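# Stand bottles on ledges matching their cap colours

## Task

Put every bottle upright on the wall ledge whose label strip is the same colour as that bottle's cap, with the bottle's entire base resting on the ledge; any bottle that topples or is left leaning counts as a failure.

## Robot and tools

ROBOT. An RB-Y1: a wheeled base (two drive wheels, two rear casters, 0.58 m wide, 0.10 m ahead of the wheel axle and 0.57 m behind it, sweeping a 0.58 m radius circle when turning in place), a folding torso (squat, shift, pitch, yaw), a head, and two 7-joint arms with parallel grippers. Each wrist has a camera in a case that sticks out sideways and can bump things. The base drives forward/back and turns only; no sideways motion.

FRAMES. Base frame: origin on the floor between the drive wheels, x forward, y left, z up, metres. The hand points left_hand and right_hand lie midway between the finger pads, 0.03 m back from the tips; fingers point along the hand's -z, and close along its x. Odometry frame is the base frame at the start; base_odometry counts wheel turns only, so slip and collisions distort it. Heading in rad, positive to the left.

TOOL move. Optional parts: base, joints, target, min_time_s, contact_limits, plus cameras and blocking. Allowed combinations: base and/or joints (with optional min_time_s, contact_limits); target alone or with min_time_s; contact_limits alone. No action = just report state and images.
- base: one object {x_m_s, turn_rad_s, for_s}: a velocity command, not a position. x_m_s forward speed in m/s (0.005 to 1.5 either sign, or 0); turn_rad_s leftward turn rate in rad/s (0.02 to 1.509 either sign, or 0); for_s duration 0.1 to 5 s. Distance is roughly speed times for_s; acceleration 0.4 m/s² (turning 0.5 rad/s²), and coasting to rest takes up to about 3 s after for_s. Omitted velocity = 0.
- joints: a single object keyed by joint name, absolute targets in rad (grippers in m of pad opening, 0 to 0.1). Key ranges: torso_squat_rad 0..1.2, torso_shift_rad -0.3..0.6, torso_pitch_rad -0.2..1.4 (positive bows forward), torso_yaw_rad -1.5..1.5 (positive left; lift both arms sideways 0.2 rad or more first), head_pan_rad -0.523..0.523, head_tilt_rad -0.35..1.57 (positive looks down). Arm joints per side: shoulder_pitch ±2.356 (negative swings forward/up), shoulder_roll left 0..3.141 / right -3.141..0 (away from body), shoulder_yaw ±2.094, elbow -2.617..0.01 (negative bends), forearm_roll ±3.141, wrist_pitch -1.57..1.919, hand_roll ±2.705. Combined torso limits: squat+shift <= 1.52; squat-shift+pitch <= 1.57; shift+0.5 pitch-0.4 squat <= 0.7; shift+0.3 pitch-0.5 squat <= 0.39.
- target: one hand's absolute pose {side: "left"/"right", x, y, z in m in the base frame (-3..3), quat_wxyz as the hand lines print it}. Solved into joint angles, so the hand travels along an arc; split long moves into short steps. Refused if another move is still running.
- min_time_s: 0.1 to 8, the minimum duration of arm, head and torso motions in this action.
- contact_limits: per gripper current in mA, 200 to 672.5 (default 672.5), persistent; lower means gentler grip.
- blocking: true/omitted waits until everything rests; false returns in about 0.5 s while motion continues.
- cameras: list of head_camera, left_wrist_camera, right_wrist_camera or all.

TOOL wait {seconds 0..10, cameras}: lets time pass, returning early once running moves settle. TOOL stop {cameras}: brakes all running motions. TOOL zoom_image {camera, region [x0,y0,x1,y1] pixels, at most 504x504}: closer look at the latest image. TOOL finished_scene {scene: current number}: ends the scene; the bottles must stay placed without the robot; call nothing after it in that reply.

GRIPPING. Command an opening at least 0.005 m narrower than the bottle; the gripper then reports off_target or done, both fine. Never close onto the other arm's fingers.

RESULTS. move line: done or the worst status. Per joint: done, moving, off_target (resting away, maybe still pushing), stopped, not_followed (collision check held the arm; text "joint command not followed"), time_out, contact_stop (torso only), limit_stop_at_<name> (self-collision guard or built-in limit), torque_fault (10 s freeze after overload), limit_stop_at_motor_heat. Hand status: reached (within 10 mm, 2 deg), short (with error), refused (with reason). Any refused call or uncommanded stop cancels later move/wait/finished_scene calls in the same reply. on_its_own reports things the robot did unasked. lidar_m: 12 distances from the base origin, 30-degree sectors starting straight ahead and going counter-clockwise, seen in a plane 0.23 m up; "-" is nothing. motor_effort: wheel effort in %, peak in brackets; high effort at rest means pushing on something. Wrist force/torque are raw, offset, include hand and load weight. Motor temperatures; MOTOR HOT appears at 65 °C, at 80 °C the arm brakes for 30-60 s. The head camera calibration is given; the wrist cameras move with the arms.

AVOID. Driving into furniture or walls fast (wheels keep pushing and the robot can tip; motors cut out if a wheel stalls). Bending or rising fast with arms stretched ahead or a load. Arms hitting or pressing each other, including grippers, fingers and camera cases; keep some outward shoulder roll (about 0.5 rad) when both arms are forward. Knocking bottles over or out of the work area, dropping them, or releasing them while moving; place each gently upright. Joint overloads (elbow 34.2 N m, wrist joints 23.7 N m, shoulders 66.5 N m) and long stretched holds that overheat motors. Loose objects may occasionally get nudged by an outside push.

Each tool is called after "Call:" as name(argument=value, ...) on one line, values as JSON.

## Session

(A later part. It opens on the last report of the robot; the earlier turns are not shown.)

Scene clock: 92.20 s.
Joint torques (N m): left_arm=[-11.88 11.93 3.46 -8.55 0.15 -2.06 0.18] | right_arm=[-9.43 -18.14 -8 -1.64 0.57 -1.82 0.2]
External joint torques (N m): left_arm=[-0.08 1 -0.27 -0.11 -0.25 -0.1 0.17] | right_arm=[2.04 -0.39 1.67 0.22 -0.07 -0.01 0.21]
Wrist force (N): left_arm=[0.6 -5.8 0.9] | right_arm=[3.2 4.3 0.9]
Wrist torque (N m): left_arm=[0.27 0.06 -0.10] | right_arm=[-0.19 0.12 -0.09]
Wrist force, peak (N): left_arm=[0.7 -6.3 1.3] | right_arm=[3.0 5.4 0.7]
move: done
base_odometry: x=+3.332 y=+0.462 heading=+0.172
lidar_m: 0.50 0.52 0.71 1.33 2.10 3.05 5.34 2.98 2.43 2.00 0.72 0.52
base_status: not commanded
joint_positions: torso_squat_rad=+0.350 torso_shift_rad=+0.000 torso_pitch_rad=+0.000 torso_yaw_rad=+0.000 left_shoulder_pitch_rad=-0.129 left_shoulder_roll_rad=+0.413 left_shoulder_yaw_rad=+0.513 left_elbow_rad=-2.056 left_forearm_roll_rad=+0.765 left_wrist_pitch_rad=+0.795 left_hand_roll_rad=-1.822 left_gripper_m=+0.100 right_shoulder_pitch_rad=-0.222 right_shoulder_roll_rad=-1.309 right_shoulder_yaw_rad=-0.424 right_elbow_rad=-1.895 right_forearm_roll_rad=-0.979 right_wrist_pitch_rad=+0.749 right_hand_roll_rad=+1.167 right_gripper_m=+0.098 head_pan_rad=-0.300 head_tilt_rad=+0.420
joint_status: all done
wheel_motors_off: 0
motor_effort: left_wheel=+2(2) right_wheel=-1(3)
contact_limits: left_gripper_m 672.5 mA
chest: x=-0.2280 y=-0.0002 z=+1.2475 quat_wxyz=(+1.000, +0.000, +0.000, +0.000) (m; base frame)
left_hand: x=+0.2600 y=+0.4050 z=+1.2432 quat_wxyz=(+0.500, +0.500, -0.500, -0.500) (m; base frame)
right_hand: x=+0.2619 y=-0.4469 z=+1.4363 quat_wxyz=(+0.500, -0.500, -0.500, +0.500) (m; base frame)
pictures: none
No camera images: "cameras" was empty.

Call:
move(target={"side": "right", "x": 0.33, "y": -0.447, "z": 1.442, "quat_wxyz": [0.5, -0.5, -0.5, 0.5]}, min_time_s=0.4, cameras=["right_wrist_camera"])

Call:
move(target={"side": "right", "x": 0.405, "y": -0.447, "z": 1.438, "quat_wxyz": [0.5, -0.5, -0.5, 0.5]}, min_time_s=0.4, cameras=["right_wrist_camera"])

Scene clock: 93.97 s.
Joint torques (N m): left_arm=[-12.42 11.53 3.26 -8.72 0.16 -2.1 0.16] | right_arm=[-15.57 -18.59 -7.95 -2.76 0.54 -1.76 0.19]
External joint torques (N m): left_arm=[-0.61 0.61 -0.46 -0.28 -0.24 -0.14 0.15] | right_arm=[-0.16 -1.5 1.89 0.02 0 0.1 0.2]
Wrist force (N): left_arm=[0.5 -5.6 0.8] | right_arm=[2.4 4.0 1.0]
Wrist torque (N m): left_arm=[0.26 0.05 -0.07] | right_arm=[-0.17 0.03 -0.27]
Wrist force, peak (N): left_arm=[0.6 -6.2 0.9] | right_arm=[4.4 6.0 0.4]
move: done
base_odometry: x=+3.332 y=+0.462 heading=+0.172
lidar_m: 0.50 0.52 0.72 1.33 2.11 3.05 5.34 2.98 2.43 2.00 0.73 0.51
base_status: not commanded
joint_positions: torso_squat_rad=+0.350 torso_shift_rad=+0.000 torso_pitch_rad=+0.000 torso_yaw_rad=+0.000 left_shoulder_pitch_rad=-0.129 left_shoulder_roll_rad=+0.413 left_shoulder_yaw_rad=+0.513 left_elbow_rad=-2.056 left_forearm_roll_rad=+0.765 left_wrist_pitch_rad=+0.795 left_hand_roll_rad=-1.822 left_gripper_m=+0.100 right_shoulder_pitch_rad=-0.599 right_shoulder_roll_rad=-1.301 right_shoulder_yaw_rad=-0.057 right_elbow_rad=-1.606 right_forearm_roll_rad=-0.958 right_wrist_pitch_rad=+0.666 right_hand_roll_rad=+1.229 right_gripper_m=+0.098 head_pan_rad=-0.300 head_tilt_rad=+0.420
joint_status: all done
wheel_motors_off: 0
motor_effort: left_wheel=+2(2) right_wheel=-2(3)
contact_limits: left_gripper_m 672.5 mA
chest: x=-0.2280 y=-0.0002 z=+1.2475 quat_wxyz=(+1.000, +0.000, +0.000, +0.000) (m; base frame)
left_hand: x=+0.2600 y=+0.4050 z=+1.2432 quat_wxyz=(+0.500, +0.500, -0.500, -0.500) (m; base frame)
right_hand: x=+0.3299 y=-0.4470 z=+1.4420 quat_wxyz=(+0.500, -0.500, -0.500, +0.500) (m; base frame)
right_hand_status: reached (checked arc, planned for 0.7 s): 0 mm and 0.0 deg off.
pictures: right_wrist_camera
camera_calibration:
right_wrist_camera: T_world_to_cam=[[-0.017152, -0.998533, 0.0513564, -0.519552], [-0.496211, -0.0360911, -0.867451, 1.42543], [0.868032, -0.0403622, -0.494865, 0.481311], [0, 0, 0, 1]] pos_world=[0.280609, -0.447918, 1.50136]

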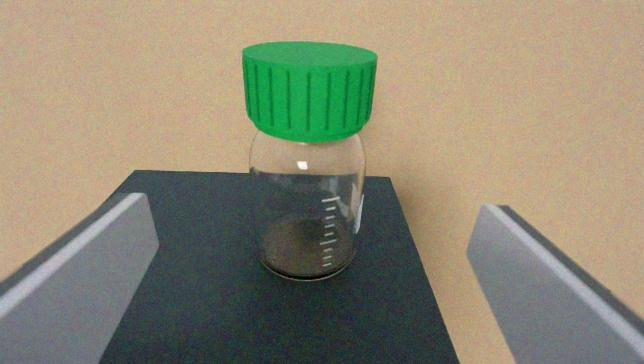

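Scene clock: 95.20 s.
Joint torques (N m): left_arm=[-12.01 11.76 3.58 -8.75 0.4 -2.08 0.19] | right_arm=[-20.11 -17.29 -6.73 -4.55 0.23 -1.93 -0.25]
External joint torques (N m): left_arm=[-0.2 0.83 -0.15 -0.32 -0.01 -0.11 0.17] | right_arm=[-0.07 -2.34 1.18 0.63 0.01 0.05 -0.24]
Wrist force (N): left_arm=[0.4 -5.8 0.9] | right_arm=[3.0 5.7 0.9]
Wrist torque (N m): left_arm=[0.28 0.06 -0.10] | right_arm=[-0.38 0.06 -0.26]
Wrist force, peak (N): left_arm=[0.8 -6.2 0.9] | right_arm=[4.0 5.6 -0.6]
move: done
base_odometry: x=+3.332 y=+0.462 heading=+0.172
lidar_m: 0.50 0.52 0.71 1.33 2.11 3.04 5.34 2.98 2.43 2.00 0.72 0.52
base_status: not commanded
joint_positions: torso_squat_rad=+0.350 torso_shift_rad=+0.000 torso_pitch_rad=+0.000 torso_yaw_rad=+0.000 left_shoulder_pitch_rad=-0.129 left_shoulder_roll_rad=+0.413 left_shoulder_yaw_rad=+0.513 left_elbow_rad=-2.056 left_forearm_roll_rad=+0.765 left_wrist_pitch_rad=+0.795 left_hand_roll_rad=-1.822 left_gripper_m=+0.100 right_shoulder_pitch_rad=-0.950 right_shoulder_roll_rad=-1.113 right_shoulder_yaw_rad=+0.135 right_elbow_rad=-1.196 right_forearm_roll_rad=-0.996 right_wrist_pitch_rad=+0.606 right_hand_roll_rad=+1.509 right_gripper_m=+0.098 head_pan_rad=-0.300 head_tilt_rad=+0.420
joint_status: all done
wheel_motors_off: 0
motor_effort: left_wheel=+2(2) right_wheel=-3(3)
contact_limits: left_gripper_m 672.5 mA
chest: x=-0.2280 y=-0.0002 z=+1.2475 quat_wxyz=(+1.000, +0.000, +0.000, +0.000) (m; base frame)
left_hand: x=+0.2600 y=+0.4050 z=+1.2431 quat_wxyz=(+0.500, +0.500, -0.500, -0.500) (m; base frame)
right_hand: x=+0.4049 y=-0.4469 z=+1.4379 quat_wxyz=(+0.500, -0.500, -0.500, +0.499) (m; base frame)
right_hand_status: reached (checked arc, planned for 0.7 s): 0 mm and 0.1 deg off.
pictures: right_wrist_camera
camera_calibration:
right_wrist_camera: T_world_to_cam=[[-0.018203, -0.998526, 0.0511365, -0.517256], [-0.496036, -0.0353878, -0.867581, 1.45962], [0.868111, -0.0411581, -0.49466, 0.413545], [0, 0, 0, 1]] pos_world=[0.355607, -0.44782, 1.49736]

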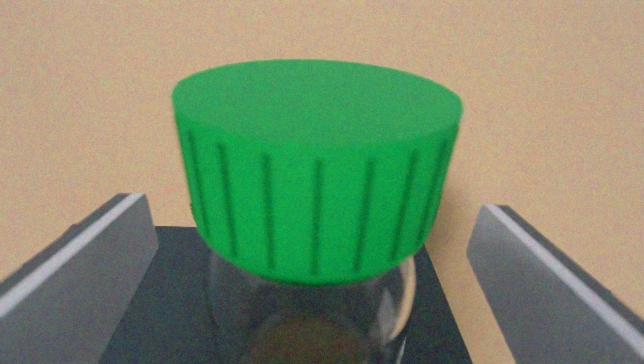

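Call:
move(joints={"right_gripper_m": 0.03}, cameras=[])

Call:
move(target={"side": "right", "x": 0.402, "y": -0.446, "z": 1.471, "quat_wxyz": [0.5, -0.5, -0.5, 0.5]}, min_time_s=0.4, cameras=["right_wrist_camera"])

Call:
move(target={"side": "right", "x": 0.265, "y": -0.41, "z": 1.472, "quat_wxyz": [0.5, -0.5, -0.5, 0.5]}, min_time_s=0.6, cameras=["right_wrist_camera"])

Call:
move(target={"side": "right", "x": 0.25, "y": -0.2, "z": 1.41, "quat_wxyz": [0.5, -0.5, -0.5, 0.5]}, min_time_s=0.6, cameras=[])

Call:
move(target={"side": "right", "x": 0.27, "y": -0.01, "z": 1.372, "quat_wxyz": [0.5, -0.5, -0.5, 0.5]}, min_time_s=0.6, cameras=["right_wrist_camera"])

Scene clock: 97.33 s.
Joint torques (N m): left_arm=[-12.34 11.74 3.47 -8.83 0.16 -2.09 0.2] | right_arm=[-20.27 -17.04 -6.1 -4.62 0.33 -1.84 -0.27]
External joint torques (N m): left_arm=[-0.53 0.81 -0.25 -0.39 -0.24 -0.12 0.19] | right_arm=[-0.24 -2.09 1.81 0.56 0.1 0.14 -0.27]
Wrist force (N): left_arm=[0.6 -5.9 1.0] | right_arm=[4.0 5.1 -0.5]
Wrist torque (N m): left_arm=[0.28 0.06 -0.08] | right_arm=[-0.31 0.17 -0.27]
Wrist force, peak (N): left_arm=[0.7 -6.2 0.7] | right_arm=[4.3 5.6 0.7]
move: off_target
base_odometry: x=+3.332 y=+0.462 heading=+0.172
lidar_m: 0.50 0.51 0.70 1.34 2.10 3.04 5.35 2.98 2.42 2.00 0.71 0.52
base_status: not commanded
joint_positions: torso_squat_rad=+0.350 torso_shift_rad=+0.000 torso_pitch_rad=+0.000 torso_yaw_rad=+0.000 left_shoulder_pitch_rad=-0.129 left_shoulder_roll_rad=+0.413 left_shoulder_yaw_rad=+0.513 left_elbow_rad=-2.056 left_forearm_roll_rad=+0.765 left_wrist_pitch_rad=+0.795 left_hand_roll_rad=-1.822 left_gripper_m=+0.100 right_shoulder_pitch_rad=-0.950 right_shoulder_roll_rad=-1.113 right_shoulder_yaw_rad=+0.135 right_elbow_rad=-1.196 right_forearm_roll_rad=-0.996 right_wrist_pitch_rad=+0.606 right_hand_roll_rad=+1.509 right_gripper_m=+0.055 head_pan_rad=-0.300 head_tilt_rad=+0.420
joint_status: right_gripper_m off_target (ended at +0.055, target +0.030)
wheel_motors_off: 0
motor_effort: left_wheel=+2(2) right_wheel=-2(2)
contact_limits: left_gripper_m 672.5 mA
chest: x=-0.2280 y=-0.0002 z=+1.2475 quat_wxyz=(+1.000, +0.000, +0.000, +0.000) (m; base frame)
left_hand: x=+0.2600 y=+0.4050 z=+1.2432 quat_wxyz=(+0.500, +0.500, -0.500, -0.500) (m; base frame)
right_hand: x=+0.4049 y=-0.4469 z=+1.4379 quat_wxyz=(+0.500, -0.500, -0.500, +0.499) (m; base frame)
pictures: none
No camera images: "cameras" was empty.

Scene clock: 98.53 s.
Joint torques (N m): left_arm=[-12.32 11.47 3.52 -8.66 0.19 -2.14 0.2] | right_arm=[-20.52 -16.64 -6.16 -4.79 -0.02 -2.09 -0.02]
External joint torques (N m): left_arm=[-0.51 0.54 -0.21 -0.23 -0.21 -0.18 0.19] | right_arm=[-0.34 -2.64 1.23 0.36 -0.2 -0.12 -0.01]
Wrist force (N): left_arm=[0.7 -5.8 1.3] | right_arm=[3.3 6.3 0.7]
Wrist torque (N m): left_arm=[0.29 0.08 -0.11] | right_arm=[-0.24 0.12 -0.25]
Wrist force, peak (N): left_arm=[0.4 -6.3 1.0] | right_arm=[2.3 7.7 0.2]
move: done
base_odometry: x=+3.332 y=+0.462 heading=+0.172
lidar_m: 0.49 0.52 0.71 1.33 2.10 3.04 5.34 2.98 2.43 2.00 0.71 0.52
base_status: not commanded
joint_positions: torso_squat_rad=+0.350 torso_shift_rad=+0.000 torso_pitch_rad=+0.000 torso_yaw_rad=+0.000 left_shoulder_pitch_rad=-0.129 left_shoulder_roll_rad=+0.413 left_shoulder_yaw_rad=+0.513 left_elbow_rad=-2.056 left_forearm_roll_rad=+0.765 left_wrist_pitch_rad=+0.795 left_hand_roll_rad=-1.822 left_gripper_m=+0.100 right_shoulder_pitch_rad=-1.050 right_shoulder_roll_rad=-1.128 right_shoulder_yaw_rad=+0.148 right_elbow_rad=-1.148 right_forearm_roll_rad=-1.020 right_wrist_pitch_rad=+0.669 right_hand_roll_rad=+1.536 right_gripper_m=+0.055 head_pan_rad=-0.300 head_tilt_rad=+0.420
joint_status: all done
wheel_motors_off: 0
motor_effort: left_wheel=+2(2) right_wheel=-1(3)
contact_limits: left_gripper_m 672.5 mA
chest: x=-0.2280 y=-0.0002 z=+1.2475 quat_wxyz=(+1.000, +0.000, +0.000, +0.000) (m; base frame)
left_hand: x=+0.2600 y=+0.4050 z=+1.2432 quat_wxyz=(+0.500, +0.500, -0.500, -0.500) (m; base frame)
right_hand: x=+0.4019 y=-0.4460 z=+1.4710 quat_wxyz=(+0.500, -0.500, -0.500, +0.500) (m; base frame)
right_hand_status: reached (checked arc, planned for 0.4 s): 0 mm and 0.0 deg off.
pictures: right_wrist_camera
camera_calibration:
right_wrist_camera: T_world_to_cam=[[-0.017447, -0.998543, 0.0510544, -0.518246], [-0.496017, -0.0356917, -0.867579, 1.48665], [0.868137, -0.0404605, -0.494672, 0.432829], [0, 0, 0, 1]] pos_world=[0.352609, -0.446918, 1.53036]

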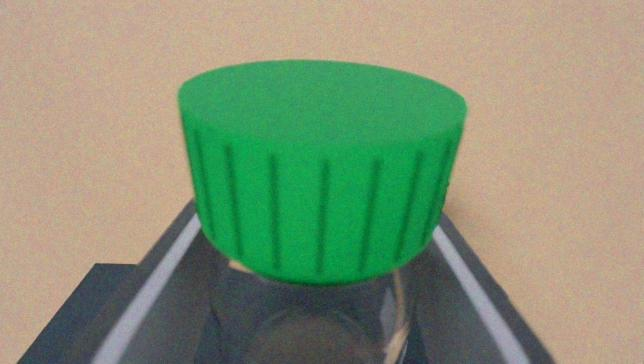

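Scene clock: 99.90 s.
Joint torques (N m): left_arm=[-12.29 11.55 3.65 -8.74 0.23 -2.14 0.25] | right_arm=[-11.45 -17.91 -9.55 0.3 0.89 -1.79 0.21]
External joint torques (N m): left_arm=[-0.48 0.62 -0.08 -0.3 -0.17 -0.18 0.23] | right_arm=[0.29 -1.27 0.59 0.2 -0.02 -0.22 0.22]
Wrist force (N): left_arm=[0.5 -6.0 0.9] | right_arm=[3.6 6.2 0.9]
Wrist torque (N m): left_arm=[0.29 0.05 -0.09] | right_arm=[-0.22 0.16 -0.11]
Wrist force, peak (N): left_arm=[0.3 -6.3 0.9] | right_arm=[3.9 7.6 -0.8]
move: done
base_odometry: x=+3.332 y=+0.462 heading=+0.172
lidar_m: 0.50 0.52 0.70 1.33 2.11 3.03 5.35 2.98 2.42 2.01 0.73 0.52
base_status: not commanded
joint_positions: torso_squat_rad=+0.350 torso_shift_rad=+0.000 torso_pitch_rad=+0.000 torso_yaw_rad=+0.000 left_shoulder_pitch_rad=-0.129 left_shoulder_roll_rad=+0.413 left_shoulder_yaw_rad=+0.513 left_elbow_rad=-2.056 left_forearm_roll_rad=+0.765 left_wrist_pitch_rad=+0.795 left_hand_roll_rad=-1.822 left_gripper_m=+0.100 right_shoulder_pitch_rad=-0.346 right_shoulder_roll_rad=-1.481 right_shoulder_yaw_rad=-0.277 right_elbow_rad=-1.928 right_forearm_roll_rad=-0.920 right_wrist_pitch_rad=+0.769 right_hand_roll_rad=+0.920 right_gripper_m=+0.055 head_pan_rad=-0.300 head_tilt_rad=+0.420
joint_status: all done
wheel_motors_off: 0
motor_effort: left_wheel=+2(2) right_wheel=-1(3)
contact_limits: left_gripper_m 672.5 mA
chest: x=-0.2280 y=-0.0002 z=+1.2475 quat_wxyz=(+1.000, +0.000, +0.000, +0.000) (m; base frame)
left_hand: x=+0.2600 y=+0.4050 z=+1.2432 quat_wxyz=(+0.500, +0.500, -0.500, -0.500) (m; base frame)
right_hand: x=+0.2649 y=-0.4100 z=+1.4721 quat_wxyz=(+0.500, -0.500, -0.500, +0.500) (m; base frame)
right_hand_status: reached (checked arc, planned for 1.0 s): 0 mm and 0.0 deg off.
pictures: right_wrist_camera
camera_calibration:
right_wrist_camera: T_world_to_cam=[[-0.0162869, -0.998535, 0.0516002, -0.485825], [-0.496973, -0.0366965, -0.86699, 1.41988], [0.867613, -0.0397645, -0.495647, 0.555568], [0, 0, 0, 1]] pos_world=[0.21571, -0.410916, 1.53145]

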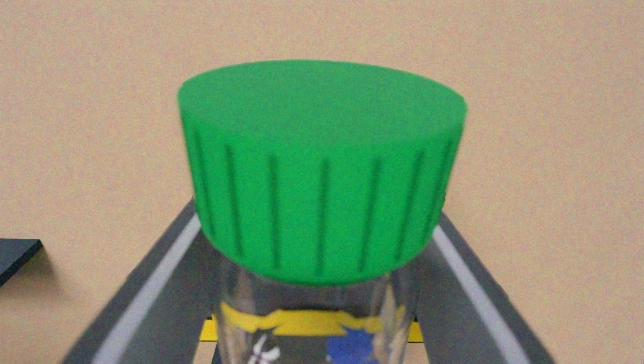

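Scene clock: 101.37 s.
Joint torques (N m): left_arm=[-12.54 11.46 3.68 -8.75 0.27 -2.04 0.25] | right_arm=[-16.17 -10.38 -8.17 0.65 1.77 -1.44 0.22]
External joint torques (N m): left_arm=[-0.73 0.53 -0.04 -0.31 -0.13 -0.08 0.23] | right_arm=[-0.63 -1.84 0.83 0.44 0.01 -0.57 0.22]
Wrist force (N): left_arm=[0.6 -5.9 0.8] | right_arm=[2.4 5.8 1.2]
Wrist torque (N m): left_arm=[0.28 0.07 -0.10] | right_arm=[-0.19 -0.03 -0.15]
Wrist force, peak (N): left_arm=[0.6 -6.2 1.1] | right_arm=[4.2 7.3 -1.2]
move: done
base_odometry: x=+3.332 y=+0.462 heading=+0.172
lidar_m: 0.50 0.51 0.71 1.33 2.10 3.04 5.35 2.98 2.42 2.01 0.72 0.51
base_status: not commanded
joint_positions: torso_squat_rad=+0.350 torso_shift_rad=+0.000 torso_pitch_rad=+0.000 torso_yaw_rad=+0.000 left_shoulder_pitch_rad=-0.129 left_shoulder_roll_rad=+0.413 left_shoulder_yaw_rad=+0.513 left_elbow_rad=-2.056 left_forearm_roll_rad=+0.765 left_wrist_pitch_rad=+0.795 left_hand_roll_rad=-1.822 left_gripper_m=+0.100 right_shoulder_pitch_rad=-0.940 right_shoulder_roll_rad=-1.090 right_shoulder_yaw_rad=+0.416 right_elbow_rad=-2.356 right_forearm_roll_rad=-0.266 right_wrist_pitch_rad=+1.454 right_hand_roll_rad=+0.458 right_gripper_m=+0.055 head_pan_rad=-0.300 head_tilt_rad=+0.420
joint_status: all done
wheel_motors_off: 0
motor_effort: left_wheel=+2(2) right_wheel=-2(3)
contact_limits: left_gripper_m 672.5 mA
chest: x=-0.2280 y=-0.0002 z=+1.2475 quat_wxyz=(+1.000, +0.000, +0.000, +0.000) (m; base frame)
left_hand: x=+0.2600 y=+0.4050 z=+1.2431 quat_wxyz=(+0.500, +0.500, -0.500, -0.500) (m; base frame)
right_hand: x=+0.2499 y=-0.1999 z=+1.4099 quat_wxyz=(+0.500, -0.500, -0.500, +0.500) (m; base frame)
right_hand_status: reached (checked arc, planned for 1.0 s): 0 mm and 0.1 deg off.
pictures: none
No camera images: "cameras" was empty.

Scene clock: 102.73 s.
Joint torques (N m): left_arm=[-12.04 11.33 3.45 -8.78 0.27 -2.17 0.23] | right_arm=[-19.59 -6.84 -8.25 -1.58 1.8 -0.71 -0.21]
External joint torques (N m): left_arm=[-0.23 0.41 -0.28 -0.34 -0.13 -0.21 0.21] | right_arm=[-0.36 -1.6 1.34 0.17 -0.01 0.02 -0.2]
Wrist force (N): left_arm=[0.8 -6.0 1.2] | right_arm=[3.6 6.2 1.5]
Wrist torque (N m): left_arm=[0.30 0.10 -0.11] | right_arm=[-0.31 0.11 -0.08]
Wrist force, peak (N): left_arm=[0.3 -6.3 1.2] | right_arm=[4.2 6.9 0.4]
move: done
base_odometry: x=+3.332 y=+0.462 heading=+0.172
lidar_m: 0.50 0.51 0.71 1.33 2.11 3.05 5.34 2.98 2.43 2.00 0.71 0.51
base_status: not commanded
joint_positions: torso_squat_rad=+0.350 torso_shift_rad=+0.000 torso_pitch_rad=+0.000 torso_yaw_rad=+0.000 left_shoulder_pitch_rad=-0.129 left_shoulder_roll_rad=+0.413 left_shoulder_yaw_rad=+0.513 left_elbow_rad=-2.056 left_forearm_roll_rad=+0.765 left_wrist_pitch_rad=+0.795 left_hand_roll_rad=-1.822 left_gripper_m=+0.100 right_shoulder_pitch_rad=-1.297 right_shoulder_roll_rad=-0.478 right_shoulder_yaw_rad=+0.858 right_elbow_rad=-1.986 right_forearm_roll_rad=+0.125 right_wrist_pitch_rad=+1.708 right_hand_roll_rad=+0.382 right_gripper_m=+0.055 head_pan_rad=-0.300 head_tilt_rad=+0.420
joint_status: all done
wheel_motors_off: 0
motor_effort: left_wheel=+2(2) right_wheel=-2(3)
contact_limits: left_gripper_m 672.5 mA
chest: x=-0.2280 y=-0.0002 z=+1.2475 quat_wxyz=(+1.000, +0.000, +0.000, +0.000) (m; base frame)
left_hand: x=+0.2600 y=+0.4050 z=+1.2431 quat_wxyz=(+0.500, +0.500, -0.500, -0.500) (m; base frame)
right_hand: x=+0.2699 y=-0.0099 z=+1.3719 quat_wxyz=(+0.500, -0.500, -0.500, +0.500) (m; base frame)
right_hand_status: reached (checked arc, planned for 0.9 s): 0 mm and 0.0 deg off.
pictures: right_wrist_camera
camera_calibration:
right_wrist_camera: T_world_to_cam=[[-0.0164976, -0.998539, 0.0514654, -0.0808214], [-0.496587, -0.0364927, -0.86722, 1.35037], [0.86783, -0.0398641, -0.495259, 0.516959], [0, 0, 0, 1]] pos_world=[0.22061, -0.0108166, 1.43125]

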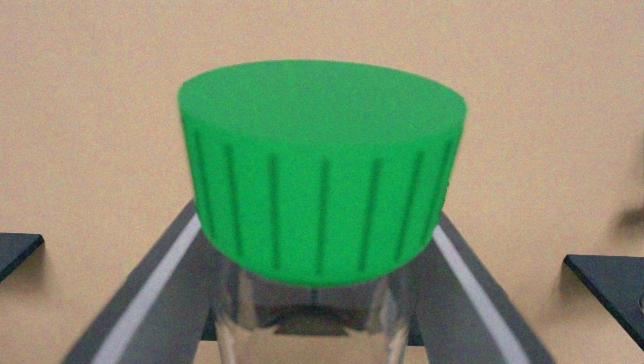

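Call:
move(target={"side": "right", "x": 0.385, "y": -0.006, "z": 1.372, "quat_wxyz": [0.5, -0.5, -0.5, 0.5]}, min_time_s=0.6, cameras=["right_wrist_camera"])

Call:
move(target={"side": "right", "x": 0.385, "y": -0.006, "z": 1.3405, "quat_wxyz": [0.5, -0.5, -0.5, 0.5]}, min_time_s=0.5, cameras=["right_wrist_camera"])

Call:
move(target={"side": "right", "x": 0.385, "y": -0.006, "z": 1.3365, "quat_wxyz": [0.5, -0.5, -0.5, 0.5]}, min_time_s=0.3, cameras=[])

Scene clock: 104.93 s.
Joint torques (N m): left_arm=[-12.43 11.35 3.16 -8.57 0.12 -2.06 0.19] | right_arm=[-23.79 -7.2 -9.71 -2.95 2.01 -0.32 -0.21]
External joint torques (N m): left_arm=[-0.62 0.42 -0.57 -0.13 -0.28 -0.1 0.18] | right_arm=[-0.8 -0.22 -0.32 -0.12 0.23 0.35 -0.2]
Wrist force (N): left_arm=[0.9 -5.9 1.0] | right_arm=[2.8 5.9 0.5]
Wrist torque (N m): left_arm=[0.28 0.08 -0.09] | right_arm=[-0.26 0.04 -0.16]
Wrist force, peak (N): left_arm=[0.5 -6.2 0.8] | right_arm=[3.5 6.9 0.9]
move: done
base_odometry: x=+3.332 y=+0.462 heading=+0.172
lidar_m: 0.49 0.52 0.71 1.34 2.10 3.04 5.34 2.98 2.42 2.00 0.72 0.52
base_status: not commanded
joint_positions: torso_squat_rad=+0.350 torso_shift_rad=+0.000 torso_pitch_rad=+0.000 torso_yaw_rad=+0.000 left_shoulder_pitch_rad=-0.129 left_shoulder_roll_rad=+0.413 left_shoulder_yaw_rad=+0.513 left_elbow_rad=-2.056 left_forearm_roll_rad=+0.765 left_wrist_pitch_rad=+0.795 left_hand_roll_rad=-1.822 left_gripper_m=+0.100 right_shoulder_pitch_rad=-1.378 right_shoulder_roll_rad=-0.421 right_shoulder_yaw_rad=+0.849 right_elbow_rad=-1.445 right_forearm_roll_rad=+0.101 right_wrist_pitch_rad=+1.266 right_hand_roll_rad=+0.345 right_gripper_m=+0.055 head_pan_rad=-0.300 head_tilt_rad=+0.420
joint_status: all done
wheel_motors_off: 0
motor_effort: left_wheel=+2(2) right_wheel=-2(3)
contact_limits: left_gripper_m 672.5 mA
chest: x=-0.2280 y=-0.0002 z=+1.2475 quat_wxyz=(+1.000, +0.000, +0.000, +0.000) (m; base frame)
left_hand: x=+0.2600 y=+0.4050 z=+1.2432 quat_wxyz=(+0.500, +0.500, -0.500, -0.500) (m; base frame)
right_hand: x=+0.3848 y=-0.0063 z=+1.3716 quat_wxyz=(+0.500, -0.500, -0.500, +0.500) (m; base frame)
right_hand_status: reached (checked arc, planned for 0.8 s): 1 mm and 0.0 deg off.
pictures: right_wrist_camera
camera_calibration:
right_wrist_camera: T_world_to_cam=[[-0.0168692, -0.998515, 0.0518046, -0.0756828], [-0.496797, -0.0365933, -0.867095, 1.40728], [0.867703, -0.0403636, -0.495442, 0.417592], [0, 0, 0, 1]] pos_world=[0.335509, -0.00721801, 1.43106]

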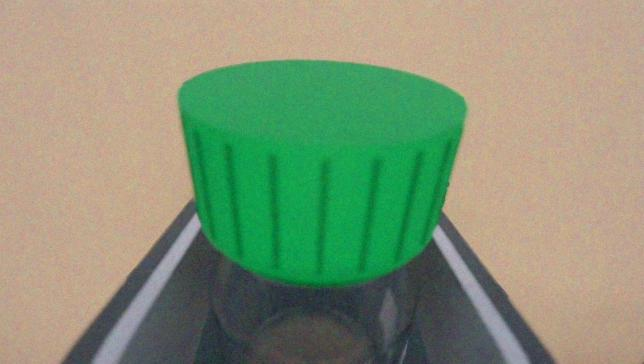

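Scene clock: 105.77 s.
Joint torques (N m): left_arm=[-12.27 11.34 3.16 -8.65 0.22 -2.03 0.3] | right_arm=[-22.6 -6.78 -7.46 -3.32 2.16 -0.75 -0.24]
External joint torques (N m): left_arm=[-0.46 0.42 -0.56 -0.21 -0.19 -0.06 0.28] | right_arm=[0.29 -0.26 2.05 -0.22 0.37 -0.17 -0.23]
Wrist force (N): left_arm=[0.4 -5.7 0.8] | right_arm=[3.9 5.7 0.6]
Wrist torque (N m): left_arm=[0.25 0.05 -0.10] | right_arm=[-0.19 0.11 -0.09]
Wrist force, peak (N): left_arm=[0.8 -6.1 1.1] | right_arm=[4.5 6.7 0.2]
move: done
base_odometry: x=+3.332 y=+0.462 heading=+0.172
lidar_m: 0.50 0.52 0.71 1.33 2.10 3.04 5.34 2.98 2.42 1.99 0.72 0.52
base_status: not commanded
joint_positions: torso_squat_rad=+0.350 torso_shift_rad=+0.000 torso_pitch_rad=+0.000 torso_yaw_rad=+0.000 left_shoulder_pitch_rad=-0.129 left_shoulder_roll_rad=+0.413 left_shoulder_yaw_rad=+0.513 left_elbow_rad=-2.056 left_forearm_roll_rad=+0.765 left_wrist_pitch_rad=+0.795 left_hand_roll_rad=-1.822 left_gripper_m=+0.100 right_shoulder_pitch_rad=-1.321 right_shoulder_roll_rad=-0.413 right_shoulder_yaw_rad=+0.885 right_elbow_rad=-1.459 right_forearm_roll_rad=+0.156 right_wrist_pitch_rad=+1.254 right_hand_roll_rad=+0.297 right_gripper_m=+0.055 head_pan_rad=-0.300 head_tilt_rad=+0.420
joint_status: all done
wheel_motors_off: 0
motor_effort: left_wheel=+2(2) right_wheel=-3(3)
contact_limits: left_gripper_m 672.5 mA
chest: x=-0.2280 y=-0.0002 z=+1.2475 quat_wxyz=(+1.000, +0.000, +0.000, +0.000) (m; base frame)
left_hand: x=+0.2600 y=+0.4050 z=+1.2432 quat_wxyz=(+0.500, +0.500, -0.500, -0.500) (m; base frame)
right_hand: x=+0.3845 y=-0.0056 z=+1.3409 quat_wxyz=(+0.500, -0.499, -0.499, +0.502) (m; base frame)
right_hand_status: reached (checked arc, planned for 0.5 s): 1 mm and 0.3 deg off.
pictures: right_wrist_camera
camera_calibration:
right_wrist_camera: T_world_to_cam=[[-0.0145731, -0.998544, 0.0519302, -0.0743451], [-0.499929, -0.0377018, -0.865245, 1.3793], [0.865944, -0.0385707, -0.498652, 0.407603], [0, 0, 0, 1]] pos_world=[0.335508, -0.00651326, 1.40055]

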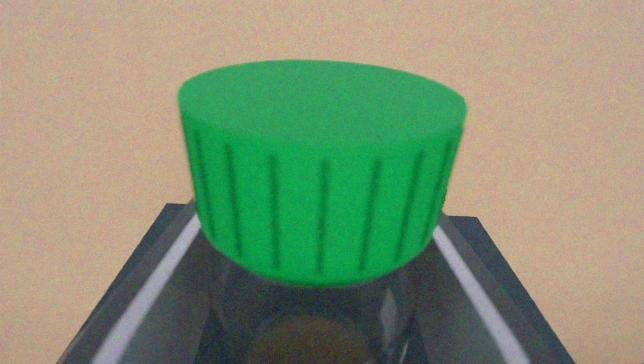

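Scene clock: 106.40 s.
Joint torques (N m): left_arm=[-12.15 11.31 3.25 -8.76 0.27 -2.07 0.31] | right_arm=[-18.43 -5.34 -5.2 -1.77 0.03 -0.26 -0.1]
External joint torques (N m): left_arm=[-0.34 0.39 -0.47 -0.32 -0.13 -0.1 0.29] | right_arm=[4.45 1.12 4.31 1.37 -1.77 0.29 -0.09]
Wrist force (N): left_arm=[0.4 -6.0 1.0] | right_arm=[3.2 -3.8 0.6]
Wrist torque (N m): left_arm=[0.30 0.04 -0.08] | right_arm=[-0.40 0.14 -0.29]
Wrist force, peak (N): left_arm=[0.8 -6.1 0.9] | right_arm=[3.4 6.4 0.2]
move: done
base_odometry: x=+3.332 y=+0.462 heading=+0.172
lidar_m: 0.50 0.52 0.71 1.33 2.11 3.05 5.34 2.98 2.42 1.99 0.72 0.52
base_status: not commanded
joint_positions: torso_squat_rad=+0.350 torso_shift_rad=+0.000 torso_pitch_rad=+0.000 torso_yaw_rad=+0.000 left_shoulder_pitch_rad=-0.129 left_shoulder_roll_rad=+0.413 left_shoulder_yaw_rad=+0.513 left_elbow_rad=-2.056 left_forearm_roll_rad=+0.765 left_wrist_pitch_rad=+0.795 left_hand_roll_rad=-1.822 left_gripper_m=+0.100 right_shoulder_pitch_rad=-1.313 right_shoulder_roll_rad=-0.411 right_shoulder_yaw_rad=+0.891 right_elbow_rad=-1.458 right_forearm_roll_rad=+0.172 right_wrist_pitch_rad=+1.250 right_hand_roll_rad=+0.286 right_gripper_m=+0.055 head_pan_rad=-0.300 head_tilt_rad=+0.420
joint_status: all done
wheel_motors_off: 0
motor_effort: left_wheel=+2(2) right_wheel=-1(3)
contact_limits: left_gripper_m 672.5 mA
chest: x=-0.2280 y=-0.0002 z=+1.2475 quat_wxyz=(+1.000, +0.000, +0.000, +0.000) (m; base frame)
left_hand: x=+0.2600 y=+0.4050 z=+1.2432 quat_wxyz=(+0.500, +0.500, -0.500, -0.500) (m; base frame)
right_hand: x=+0.3849 y=-0.0060 z=+1.3376 quat_wxyz=(+0.500, -0.500, -0.501, +0.500) (m; base frame)
right_hand_status: reached (checked arc, planned for 0.3 s): 1 mm and 0.1 deg off.
pictures: none
No camera images: "cameras" was empty.

Call:
move(joints={"right_gripper_m": 0.08}, cameras=["right_wrist_camera"])

Call:
move(target={"side": "right", "x": 0.275, "y": -0.02, "z": 1.346, "quat_wxyz": [0.5, -0.5, -0.5, 0.5]}, min_time_s=0.6, cameras=["right_wrist_camera"])

Call:
move(target={"side": "right", "x": 0.24, "y": -0.24, "z": 1.28, "quat_wxyz": [0.5, -0.5, -0.5, 0.5]}, min_time_s=0.6, cameras=[])

Call:
move(target={"side": "right", "x": 0.27, "y": -0.355, "z": 1.247, "quat_wxyz": [0.5, -0.5, -0.5, 0.5]}, min_time_s=0.5, cameras=["right_wrist_camera"])

Scene clock: 107.97 s.
Joint torques (N m): left_arm=[-12.26 11.49 3.2 -8.63 0.23 -2.13 0.17] | right_arm=[-20.62 -5.97 -6.76 -2.51 1.51 -0.29 0.05]
External joint torques (N m): left_arm=[-0.45 0.57 -0.52 -0.19 -0.17 -0.16 0.15] | right_arm=[2.26 0.48 2.75 0.64 -0.29 0.27 0.06]
Wrist force (N): left_arm=[0.6 -5.9 1.0] | right_arm=[3.4 3.6 0.8]
Wrist torque (N m): left_arm=[0.31 0.05 -0.10] | right_arm=[-0.18 0.08 -0.19]
Wrist force, peak (N): left_arm=[0.9 -6.2 1.3] | right_arm=[4.3 5.1 1.6]
move: done
base_odometry: x=+3.332 y=+0.462 heading=+0.172
lidar_m: 0.50 0.51 0.70 1.33 2.10 3.04 5.34 2.97 2.43 2.00 0.72 0.52
base_status: not commanded
joint_positions: torso_squat_rad=+0.350 torso_shift_rad=+0.000 torso_pitch_rad=+0.000 torso_yaw_rad=+0.000 left_shoulder_pitch_rad=-0.129 left_shoulder_roll_rad=+0.413 left_shoulder_yaw_rad=+0.513 left_elbow_rad=-2.056 left_forearm_roll_rad=+0.765 left_wrist_pitch_rad=+0.795 left_hand_roll_rad=-1.822 left_gripper_m=+0.100 right_shoulder_pitch_rad=-1.312 right_shoulder_roll_rad=-0.411 right_shoulder_yaw_rad=+0.891 right_elbow_rad=-1.457 right_forearm_roll_rad=+0.171 right_wrist_pitch_rad=+1.250 right_hand_roll_rad=+0.286 right_gripper_m=+0.080 head_pan_rad=-0.300 head_tilt_rad=+0.420
joint_status: all done
wheel_motors_off: 0
motor_effort: left_wheel=+1(2) right_wheel=-2(2)
contact_limits: left_gripper_m 672.5 mA
chest: x=-0.2280 y=-0.0002 z=+1.2475 quat_wxyz=(+1.000, +0.000, +0.000, +0.000) (m; base frame)
left_hand: x=+0.2600 y=+0.4050 z=+1.2432 quat_wxyz=(+0.500, +0.500, -0.500, -0.500) (m; base frame)
right_hand: x=+0.3849 y=-0.0061 z=+1.3370 quat_wxyz=(+0.500, -0.500, -0.500, +0.500) (m; base frame)
pictures: right_wrist_camera
camera_calibration:
right_wrist_camera: T_world_to_cam=[[-0.0167662, -0.998545, 0.0512432, -0.0729334], [-0.495963, -0.0361953, -0.867589, 1.37766], [0.868182, -0.0399609, -0.494635, 0.399035], [0, 0, 0, 1]] pos_world=[0.33561, -0.00701676, 1.39636]

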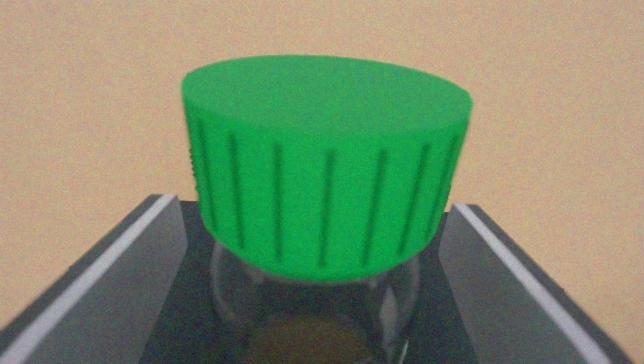

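Scene clock: 109.60 s.
Joint torques (N m): left_arm=[-12.32 11.27 3.21 -8.84 0.28 -2.06 0.22] | right_arm=[-18.14 -6.17 -9.23 -2.15 1.58 -0.87 0.01]
External joint torques (N m): left_arm=[-0.51 0.34 -0.52 -0.4 -0.12 -0.1 0.2] | right_arm=[1.04 -1.28 0.41 0.14 -0.25 -0.17 0.02]
Wrist force (N): left_arm=[0.6 -6.0 1.0] | right_arm=[3.3 4.4 0.1]
Wrist torque (N m): left_arm=[0.29 0.06 -0.09] | right_arm=[-0.25 0.10 -0.28]
Wrist force, peak (N): left_arm=[0.4 -6.3 0.9] | right_arm=[4.1 5.2 1.7]
move: done
base_odometry: x=+3.332 y=+0.462 heading=+0.172
lidar_m: 0.49 0.52 0.70 1.33 2.10 3.04 5.34 2.98 2.42 2.00 0.72 0.52
base_status: not commanded
joint_positions: torso_squat_rad=+0.350 torso_shift_rad=+0.000 torso_pitch_rad=+0.000 torso_yaw_rad=+0.000 left_shoulder_pitch_rad=-0.129 left_shoulder_roll_rad=+0.413 left_shoulder_yaw_rad=+0.513 left_elbow_rad=-2.056 left_forearm_roll_rad=+0.765 left_wrist_pitch_rad=+0.795 left_hand_roll_rad=-1.822 left_gripper_m=+0.100 right_shoulder_pitch_rad=-1.215 right_shoulder_roll_rad=-0.497 right_shoulder_yaw_rad=+0.883 right_elbow_rad=-2.007 right_forearm_roll_rad=+0.183 right_wrist_pitch_rad=+1.664 right_hand_roll_rad=+0.362 right_gripper_m=+0.080 head_pan_rad=-0.300 head_tilt_rad=+0.420
joint_status: all done
wheel_motors_off: 0
motor_effort: left_wheel=+2(2) right_wheel=-2(3)
contact_limits: left_gripper_m 672.5 mA
chest: x=-0.2281 y=-0.0002 z=+1.2475 quat_wxyz=(+1.000, +0.000, +0.000, +0.000) (m; base frame)
left_hand: x=+0.2599 y=+0.4050 z=+1.2432 quat_wxyz=(+0.500, +0.500, -0.500, -0.500) (m; base frame)
right_hand: x=+0.2750 y=-0.0199 z=+1.3460 quat_wxyz=(+0.500, -0.500, -0.500, +0.500) (m; base frame)
right_hand_status: reached (checked arc, planned for 0.9 s): 0 mm and 0.0 deg off.
pictures: right_wrist_camera
camera_calibration:
right_wrist_camera: T_world_to_cam=[[-0.0166921, -0.99853, 0.0515617, -0.0894867], [-0.496206, -0.0364975, -0.867438, 1.33038], [0.868045, -0.0400645, -0.494867, 0.498753], [0, 0, 0, 1]] pos_world=[0.22571, -0.0208171, 1.40546]

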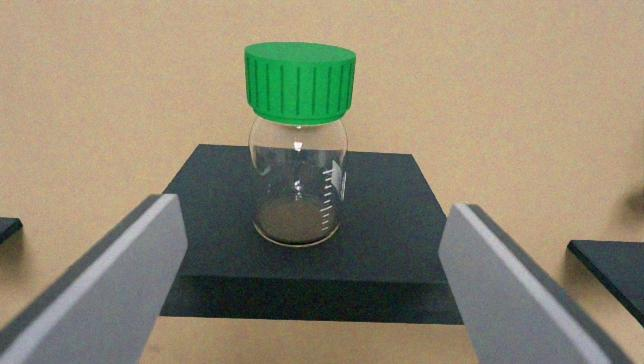

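Scene clock: 111.00 s.
Joint torques (N m): left_arm=[-12.49 11.36 3.61 -8.78 0.31 -2.14 0.13] | right_arm=[-12.21 -10.83 -9.41 -1.83 1.69 0.18 0.25]
External joint torques (N m): left_arm=[-0.68 0.43 -0.12 -0.34 -0.1 -0.17 0.12] | right_arm=[0.65 -0.35 0.47 0.22 -0.13 0.24 0.25]
Wrist force (N): left_arm=[0.9 -5.9 1.0] | right_arm=[2.8 4.8 0.9]
Wrist torque (N m): left_arm=[0.28 0.09 -0.10] | right_arm=[-0.31 0.09 -0.14]
Wrist force, peak (N): left_arm=[0.5 -6.3 0.9] | right_arm=[4.7 5.0 1.4]
move: done
base_odometry: x=+3.332 y=+0.462 heading=+0.172
lidar_m: 0.50 0.52 0.71 1.33 2.11 3.04 5.34 2.97 2.43 2.00 0.71 0.52
base_status: not commanded
joint_positions: torso_squat_rad=+0.350 torso_shift_rad=+0.000 torso_pitch_rad=+0.000 torso_yaw_rad=+0.000 left_shoulder_pitch_rad=-0.129 left_shoulder_roll_rad=+0.413 left_shoulder_yaw_rad=+0.513 left_elbow_rad=-2.056 left_forearm_roll_rad=+0.765 left_wrist_pitch_rad=+0.795 left_hand_roll_rad=-1.822 left_gripper_m=+0.100 right_shoulder_pitch_rad=-0.597 right_shoulder_roll_rad=-1.318 right_shoulder_yaw_rad=+0.709 right_elbow_rad=-2.435 right_forearm_roll_rad=+0.201 right_wrist_pitch_rad=+1.201 right_hand_roll_rad=+0.032 right_gripper_m=+0.080 head_pan_rad=-0.300 head_tilt_rad=+0.420
joint_status: all done
wheel_motors_off: 0
motor_effort: left_wheel=+2(2) right_wheel=-2(3)
contact_limits: left_gripper_m 672.5 mA
chest: x=-0.2280 y=-0.0003 z=+1.2475 quat_wxyz=(+1.000, +0.000, +0.000, +0.000) (m; base frame)
left_hand: x=+0.2600 y=+0.4049 z=+1.2432 quat_wxyz=(+0.500, +0.500, -0.500, -0.500) (m; base frame)
right_hand: x=+0.2400 y=-0.2400 z=+1.2799 quat_wxyz=(+0.500, -0.500, -0.500, +0.500) (m; base frame)
right_hand_status: reached (checked arc, planned for 1.0 s): 0 mm and 0.0 deg off.
pictures: none
No camera images: "cameras" was empty.

Scene clock: 111.93 s.
Joint torques (N m): left_arm=[-12.44 11.76 3.58 -8.8 0.19 -2.11 0.15] | right_arm=[-11.08 -15.49 -10.97 -1.39 1.01 0.86 0.22]
External joint torques (N m): left_arm=[-0.63 0.83 -0.15 -0.37 -0.21 -0.15 0.13] | right_arm=[0.82 -0.81 0.14 -0.38 -0.14 0.11 0.23]
Wrist force (N): left_arm=[0.6 -5.7 1.2] | right_arm=[2.7 4.9 0.2]
Wrist torque (N m): left_arm=[0.27 0.06 -0.09] | right_arm=[-0.29 0.02 -0.11]
Wrist force, peak (N): left_arm=[0.6 -6.2 1.3] | right_arm=[4.9 5.7 1.1]
move: done
base_odometry: x=+3.332 y=+0.462 heading=+0.172
lidar_m: 0.49 0.52 0.71 1.33 2.11 3.03 5.35 2.98 2.42 2.00 0.71 0.52
base_status: not commanded
joint_positions: torso_squat_rad=+0.350 torso_shift_rad=+0.000 torso_pitch_rad=+0.000 torso_yaw_rad=+0.000 left_shoulder_pitch_rad=-0.129 left_shoulder_roll_rad=+0.413 left_shoulder_yaw_rad=+0.513 left_elbow_rad=-2.056 left_forearm_roll_rad=+0.765 left_wrist_pitch_rad=+0.795 left_hand_roll_rad=-1.822 left_gripper_m=+0.100 right_shoulder_pitch_rad=-0.327 right_shoulder_roll_rad=-1.559 right_shoulder_yaw_rad=+0.620 right_elbow_rad=-2.142 right_forearm_roll_rad=+0.464 right_wrist_pitch_rad=+0.747 right_hand_roll_rad=-0.393 right_gripper_m=+0.080 head_pan_rad=-0.300 head_tilt_rad=+0.420
joint_status: all done
wheel_motors_off: 0
motor_effort: left_wheel=+2(2) right_wheel=-1(3)
contact_limits: left_gripper_m 672.5 mA
chest: x=-0.2280 y=-0.0003 z=+1.2475 quat_wxyz=(+1.000, +0.000, +0.000, +0.000) (m; base frame)
left_hand: x=+0.2600 y=+0.4049 z=+1.2432 quat_wxyz=(+0.500, +0.500, -0.500, -0.500) (m; base frame)
right_hand: x=+0.2699 y=-0.3551 z=+1.2469 quat_wxyz=(+0.500, -0.500, -0.499, +0.500) (m; base frame)
right_hand_status: reached (checked arc, planned for 0.6 s): 0 mm and 0.1 deg off.
pictures: right_wrist_camera
camera_calibration:
right_wrist_camera: T_world_to_cam=[[-0.0176586, -0.998482, 0.0521755, -0.419643], [-0.497567, -0.0364874, -0.866658, 1.22899], [0.867246, -0.0412648, -0.496167, 0.442077], [0, 0, 0, 1]] pos_world=[0.220705, -0.355921, 1.30635]

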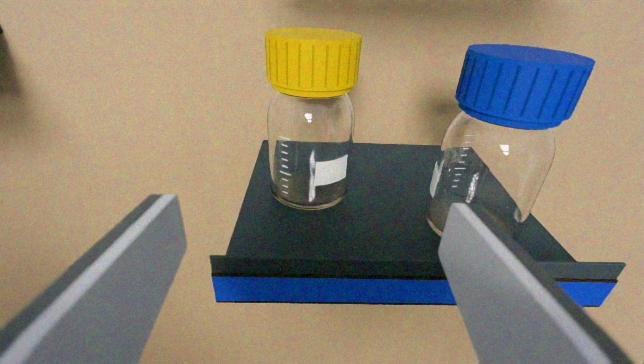

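Call:
move(target={"side": "right", "x": 0.335, "y": -0.356, "z": 1.252, "quat_wxyz": [0.5, -0.5, -0.5, 0.5]}, min_time_s=0.4, cameras=["right_wrist_camera"])

Call:
move(target={"side": "right", "x": 0.401, "y": -0.356, "z": 1.247, "quat_wxyz": [0.5, -0.5, -0.5, 0.5]}, min_time_s=0.4, cameras=["right_wrist_camera"])

Scene clock: 114.13 s.
Joint torques (N m): left_arm=[-12.1 11.52 3.08 -8.83 0.26 -1.99 0.22] | right_arm=[-15.52 -16.58 -9.15 -1.4 1.04 0.52 -0.28]
External joint torques (N m): left_arm=[-0.29 0.6 -0.65 -0.39 -0.14 -0.02 0.21] | right_arm=[-0.17 -2.03 2.75 0.18 0.01 0.16 -0.27]
Wrist force (N): left_arm=[0.8 -5.8 1.1] | right_arm=[2.7 5.0 0.7]
Wrist torque (N m): left_arm=[0.27 0.08 -0.12] | right_arm=[-0.34 0.02 -0.32]
Wrist force, peak (N): left_arm=[0.8 -6.3 1.1] | right_arm=[3.7 5.8 1.1]
move: done
base_odometry: x=+3.332 y=+0.462 heading=+0.172
lidar_m: 0.50 0.52 0.70 1.33 2.11 3.03 5.34 2.98 2.43 2.00 0.71 0.52
base_status: not commanded
joint_positions: torso_squat_rad=+0.350 torso_shift_rad=+0.000 torso_pitch_rad=+0.000 torso_yaw_rad=+0.000 left_shoulder_pitch_rad=-0.129 left_shoulder_roll_rad=+0.413 left_shoulder_yaw_rad=+0.513 left_elbow_rad=-2.056 left_forearm_roll_rad=+0.765 left_wrist_pitch_rad=+0.795 left_hand_roll_rad=-1.822 left_gripper_m=+0.100 right_shoulder_pitch_rad=-0.543 right_shoulder_roll_rad=-1.359 right_shoulder_yaw_rad=+0.667 right_elbow_rad=-1.867 right_forearm_roll_rad=+0.334 right_wrist_pitch_rad=+0.605 right_hand_roll_rad=-0.187 right_gripper_m=+0.080 head_pan_rad=-0.300 head_tilt_rad=+0.420
joint_status: all done
wheel_motors_off: 0
motor_effort: left_wheel=+2(3) right_wheel=-2(3)
contact_limits: left_gripper_m 672.5 mA
chest: x=-0.2280 y=-0.0002 z=+1.2475 quat_wxyz=(+1.000, +0.000, +0.000, +0.000) (m; base frame)
left_hand: x=+0.2600 y=+0.4050 z=+1.2432 quat_wxyz=(+0.500, +0.500, -0.500, -0.500) (m; base frame)
right_hand: x=+0.3348 y=-0.3559 z=+1.2522 quat_wxyz=(+0.500, -0.500, -0.500, +0.500) (m; base frame)
right_hand_status: reached (checked arc, planned for 0.6 s): 0 mm and 0.1 deg off.
pictures: right_wrist_camera
camera_calibration:
right_wrist_camera: T_world_to_cam=[[-0.0163432, -0.998554, 0.0512148, -0.418805], [-0.495565, -0.0363981, -0.867808, 1.26668], [0.868417, -0.039563, -0.494253, 0.386181], [0, 0, 0, 1]] pos_world=[0.285512, -0.356816, 1.31156]

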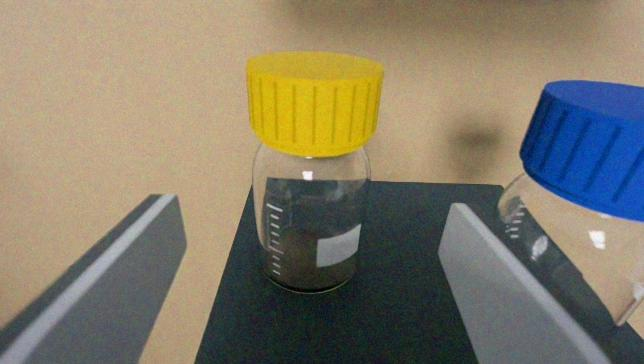

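Scene clock: 115.57 s.
Joint torques (N m): left_arm=[-12.34 11.72 3.35 -8.73 0.23 -2.1 0.31] | right_arm=[-19.23 -16.06 -8.63 -2.07 0.66 0.46 -0.08]
External joint torques (N m): left_arm=[-0.53 0.8 -0.38 -0.29 -0.18 -0.13 0.29] | right_arm=[-0.19 -2.03 2.91 0.33 -0.14 0.34 -0.08]
Wrist force (N): left_arm=[0.7 -5.9 1.3] | right_arm=[2.7 4.3 0.6]
Wrist torque (N m): left_arm=[0.28 0.07 -0.10] | right_arm=[-0.20 0.07 -0.31]
Wrist force, peak (N): left_arm=[0.6 -6.2 1.0] | right_arm=[4.0 5.8 -0.1]
move: done
base_odometry: x=+3.332 y=+0.462 heading=+0.172
lidar_m: 0.49 0.52 0.71 1.33 2.10 3.03 5.35 2.98 2.43 2.00 0.72 0.52
base_status: not commanded
joint_positions: torso_squat_rad=+0.350 torso_shift_rad=+0.000 torso_pitch_rad=+0.000 torso_yaw_rad=+0.000 left_shoulder_pitch_rad=-0.129 left_shoulder_roll_rad=+0.413 left_shoulder_yaw_rad=+0.513 left_elbow_rad=-2.056 left_forearm_roll_rad=+0.765 left_wrist_pitch_rad=+0.795 left_hand_roll_rad=-1.822 left_gripper_m=+0.100 right_shoulder_pitch_rad=-0.733 right_shoulder_roll_rad=-1.154 right_shoulder_yaw_rad=+0.720 right_elbow_rad=-1.522 right_forearm_roll_rad=+0.295 right_wrist_pitch_rad=+0.455 right_hand_roll_rad=-0.062 right_gripper_m=+0.080 head_pan_rad=-0.300 head_tilt_rad=+0.420
joint_status: all done
wheel_motors_off: 0
motor_effort: left_wheel=+3(3) right_wheel=-3(3)
contact_limits: left_gripper_m 672.5 mA
chest: x=-0.2280 y=-0.0002 z=+1.2475 quat_wxyz=(+1.000, +0.000, +0.000, +0.000) (m; base frame)
left_hand: x=+0.2600 y=+0.4050 z=+1.2432 quat_wxyz=(+0.500, +0.500, -0.500, -0.500) (m; base frame)
right_hand: x=+0.4007 y=-0.3559 z=+1.2471 quat_wxyz=(+0.500, -0.500, -0.500, +0.500) (m; base frame)
right_hand_status: reached (checked arc, planned for 0.7 s): 0 mm and 0.0 deg off.
pictures: right_wrist_camera
camera_calibration:
right_wrist_camera: T_world_to_cam=[[-0.0170273, -0.998545, 0.0511715, -0.417168], [-0.496204, -0.0359926, -0.867459, 1.29482], [0.868039, -0.040162, -0.494869, 0.327157], [0, 0, 0, 1]] pos_world=[0.351409, -0.356817, 1.30646]

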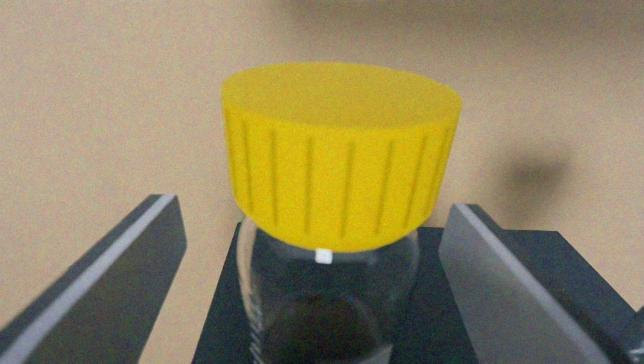

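Call:
move(target={"side":"right","x":0.409,"y":-0.361,"z":1.247,"quat_wxyz":[0.5,-0.5,-0.5,0.5]})

Call:
move(joints={"right_gripper_m":0.03}, cameras=["right_wrist_camera"])

Scene clock: 120.97 s.
Joint torques (N m): left_arm=[-12.45 11.32 3.13 -8.65 0.27 -1.92 0.27] | right_arm=[-19.62 -14.91 -8.81 -2.26 0.74 0.04 -0.06]
External joint torques (N m): left_arm=[-0.64 0.39 -0.6 -0.21 -0.14 0.04 0.26] | right_arm=[-0.21 -0.81 2.6 0.18 0 -0.08 -0.05]
Wrist force (N): left_arm=[0.9 -5.8 1.1] | right_arm=[2.9 4.4 1.3]
Wrist torque (N m): left_arm=[0.28 0.08 -0.09] | right_arm=[-0.22 0.08 -0.30]
Wrist force, peak (N): left_arm=[0.6 -6.3 0.7] | right_arm=[4.1 4.9 1.4]
move: done
base_odometry: x=+3.332 y=+0.462 heading=+0.172
lidar_m: 0.49 0.52 0.71 1.33 2.10 3.05 5.35 2.98 2.42 2.00 0.72 0.52
base_status: not commanded
joint_positions: torso_squat_rad=+0.350 torso_shift_rad=+0.000 torso_pitch_rad=+0.000 torso_yaw_rad=+0.000 left_shoulder_pitch_rad=-0.129 left_shoulder_roll_rad=+0.413 left_shoulder_yaw_rad=+0.513 left_elbow_rad=-2.056 left_forearm_roll_rad=+0.765 left_wrist_pitch_rad=+0.795 left_hand_roll_rad=-1.822 left_gripper_m=+0.100 right_shoulder_pitch_rad=-0.752 right_shoulder_roll_rad=-1.138 right_shoulder_yaw_rad=+0.723 right_elbow_rad=-1.469 right_forearm_roll_rad=+0.296 right_wrist_pitch_rad=+0.422 right_hand_roll_rad=-0.059 right_gripper_m=+0.080 head_pan_rad=-0.300 head_tilt_rad=+0.420
joint_status: all done
wheel_motors_off: 0
motor_effort: left_wheel=+2(3) right_wheel=-2(3)
contact_limits: left_gripper_m 672.5 mA
chest: x=-0.2280 y=-0.0002 z=+1.2475 quat_wxyz=(+1.000, +0.000, +0.000, +0.000) (m; base frame)
left_hand: x=+0.2600 y=+0.4050 z=+1.2432 quat_wxyz=(+0.500, +0.500, -0.500, -0.500) (m; base frame)
right_hand: x=+0.4081 y=-0.3610 z=+1.2471 quat_wxyz=(+0.500, -0.500, -0.500, +0.500) (m; base frame)
right_hand_status: reached (checked arc, planned for 0.3 s): 1 mm and 0.1 deg off.
pictures: none

Scene clock: 122.03 s.
Joint torques (N m): left_arm=[-12.17 11.61 3.17 -8.55 0.21 -2.13 0.14] | right_arm=[-20.11 -14.9 -8.74 -2.34 0.72 0.23 0.23]
External joint torques (N m): left_arm=[-0.37 0.69 -0.55 -0.11 -0.19 -0.17 0.12] | right_arm=[-0.7 -0.79 2.67 0.11 -0.02 0.11 0.24]
Wrist force (N): left_arm=[0.6 -6.0 1.0] | right_arm=[3.4 4.4 0.9]
Wrist torque (N m): left_arm=[0.30 0.08 -0.10] | right_arm=[-0.26 0.11 -0.29]
Wrist force, peak (N): left_arm=[0.7 -6.3 1.0] | right_arm=[3.6 5.0 0.3]
move: off_target
base_odometry: x=+3.332 y=+0.462 heading=+0.172
lidar_m: 0.49 0.51 0.71 1.33 2.10 3.05 5.34 2.97 2.42 2.00 0.71 0.52
base_status: not commanded
joint_positions: torso_squat_rad=+0.350 torso_shift_rad=+0.000 torso_pitch_rad=+0.000 torso_yaw_rad=+0.000 left_shoulder_pitch_rad=-0.129 left_shoulder_roll_rad=+0.413 left_shoulder_yaw_rad=+0.513 left_elbow_rad=-2.056 left_forearm_roll_rad=+0.765 left_wrist_pitch_rad=+0.795 left_hand_roll_rad=-1.822 left_gripper_m=+0.100 right_shoulder_pitch_rad=-0.752 right_shoulder_roll_rad=-1.138 right_shoulder_yaw_rad=+0.723 right_elbow_rad=-1.469 right_forearm_roll_rad=+0.296 right_wrist_pitch_rad=+0.422 right_hand_roll_rad=-0.059 right_gripper_m=+0.055 head_pan_rad=-0.300 head_tilt_rad=+0.420
joint_status: right_gripper_m off_target (ended at +0.055, target +0.030)
wheel_motors_off: 0
motor_effort: left_wheel=+3(3) right_wheel=-3(4)
contact_limits: left_gripper_m 672.5 mA
chest: x=-0.2280 y=-0.0002 z=+1.2475 quat_wxyz=(+1.000, +0.000, +0.000, +0.000) (m; base frame)
left_hand: x=+0.2600 y=+0.4050 z=+1.2432 quat_wxyz=(+0.500, +0.500, -0.500, -0.500) (m; base frame)
right_hand: x=+0.4081 y=-0.3610 z=+1.2471 quat_wxyz=(+0.500, -0.500, -0.500, +0.500) (m; base frame)
pictures: right_wrist_camera
camera_calibration:
right_wrist_camera: T_world_to_cam=[[-0.0180673, -0.998519, 0.0513258, -0.421861], [-0.496619, -0.0355919, -0.867238, 1.29841], [0.86778, -0.041158, -0.495241, 0.320802], [0, 0, 0, 1]] pos_world=[0.358806, -0.36182, 1.30655]

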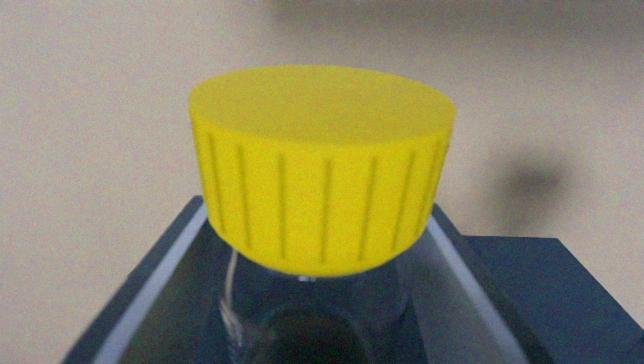

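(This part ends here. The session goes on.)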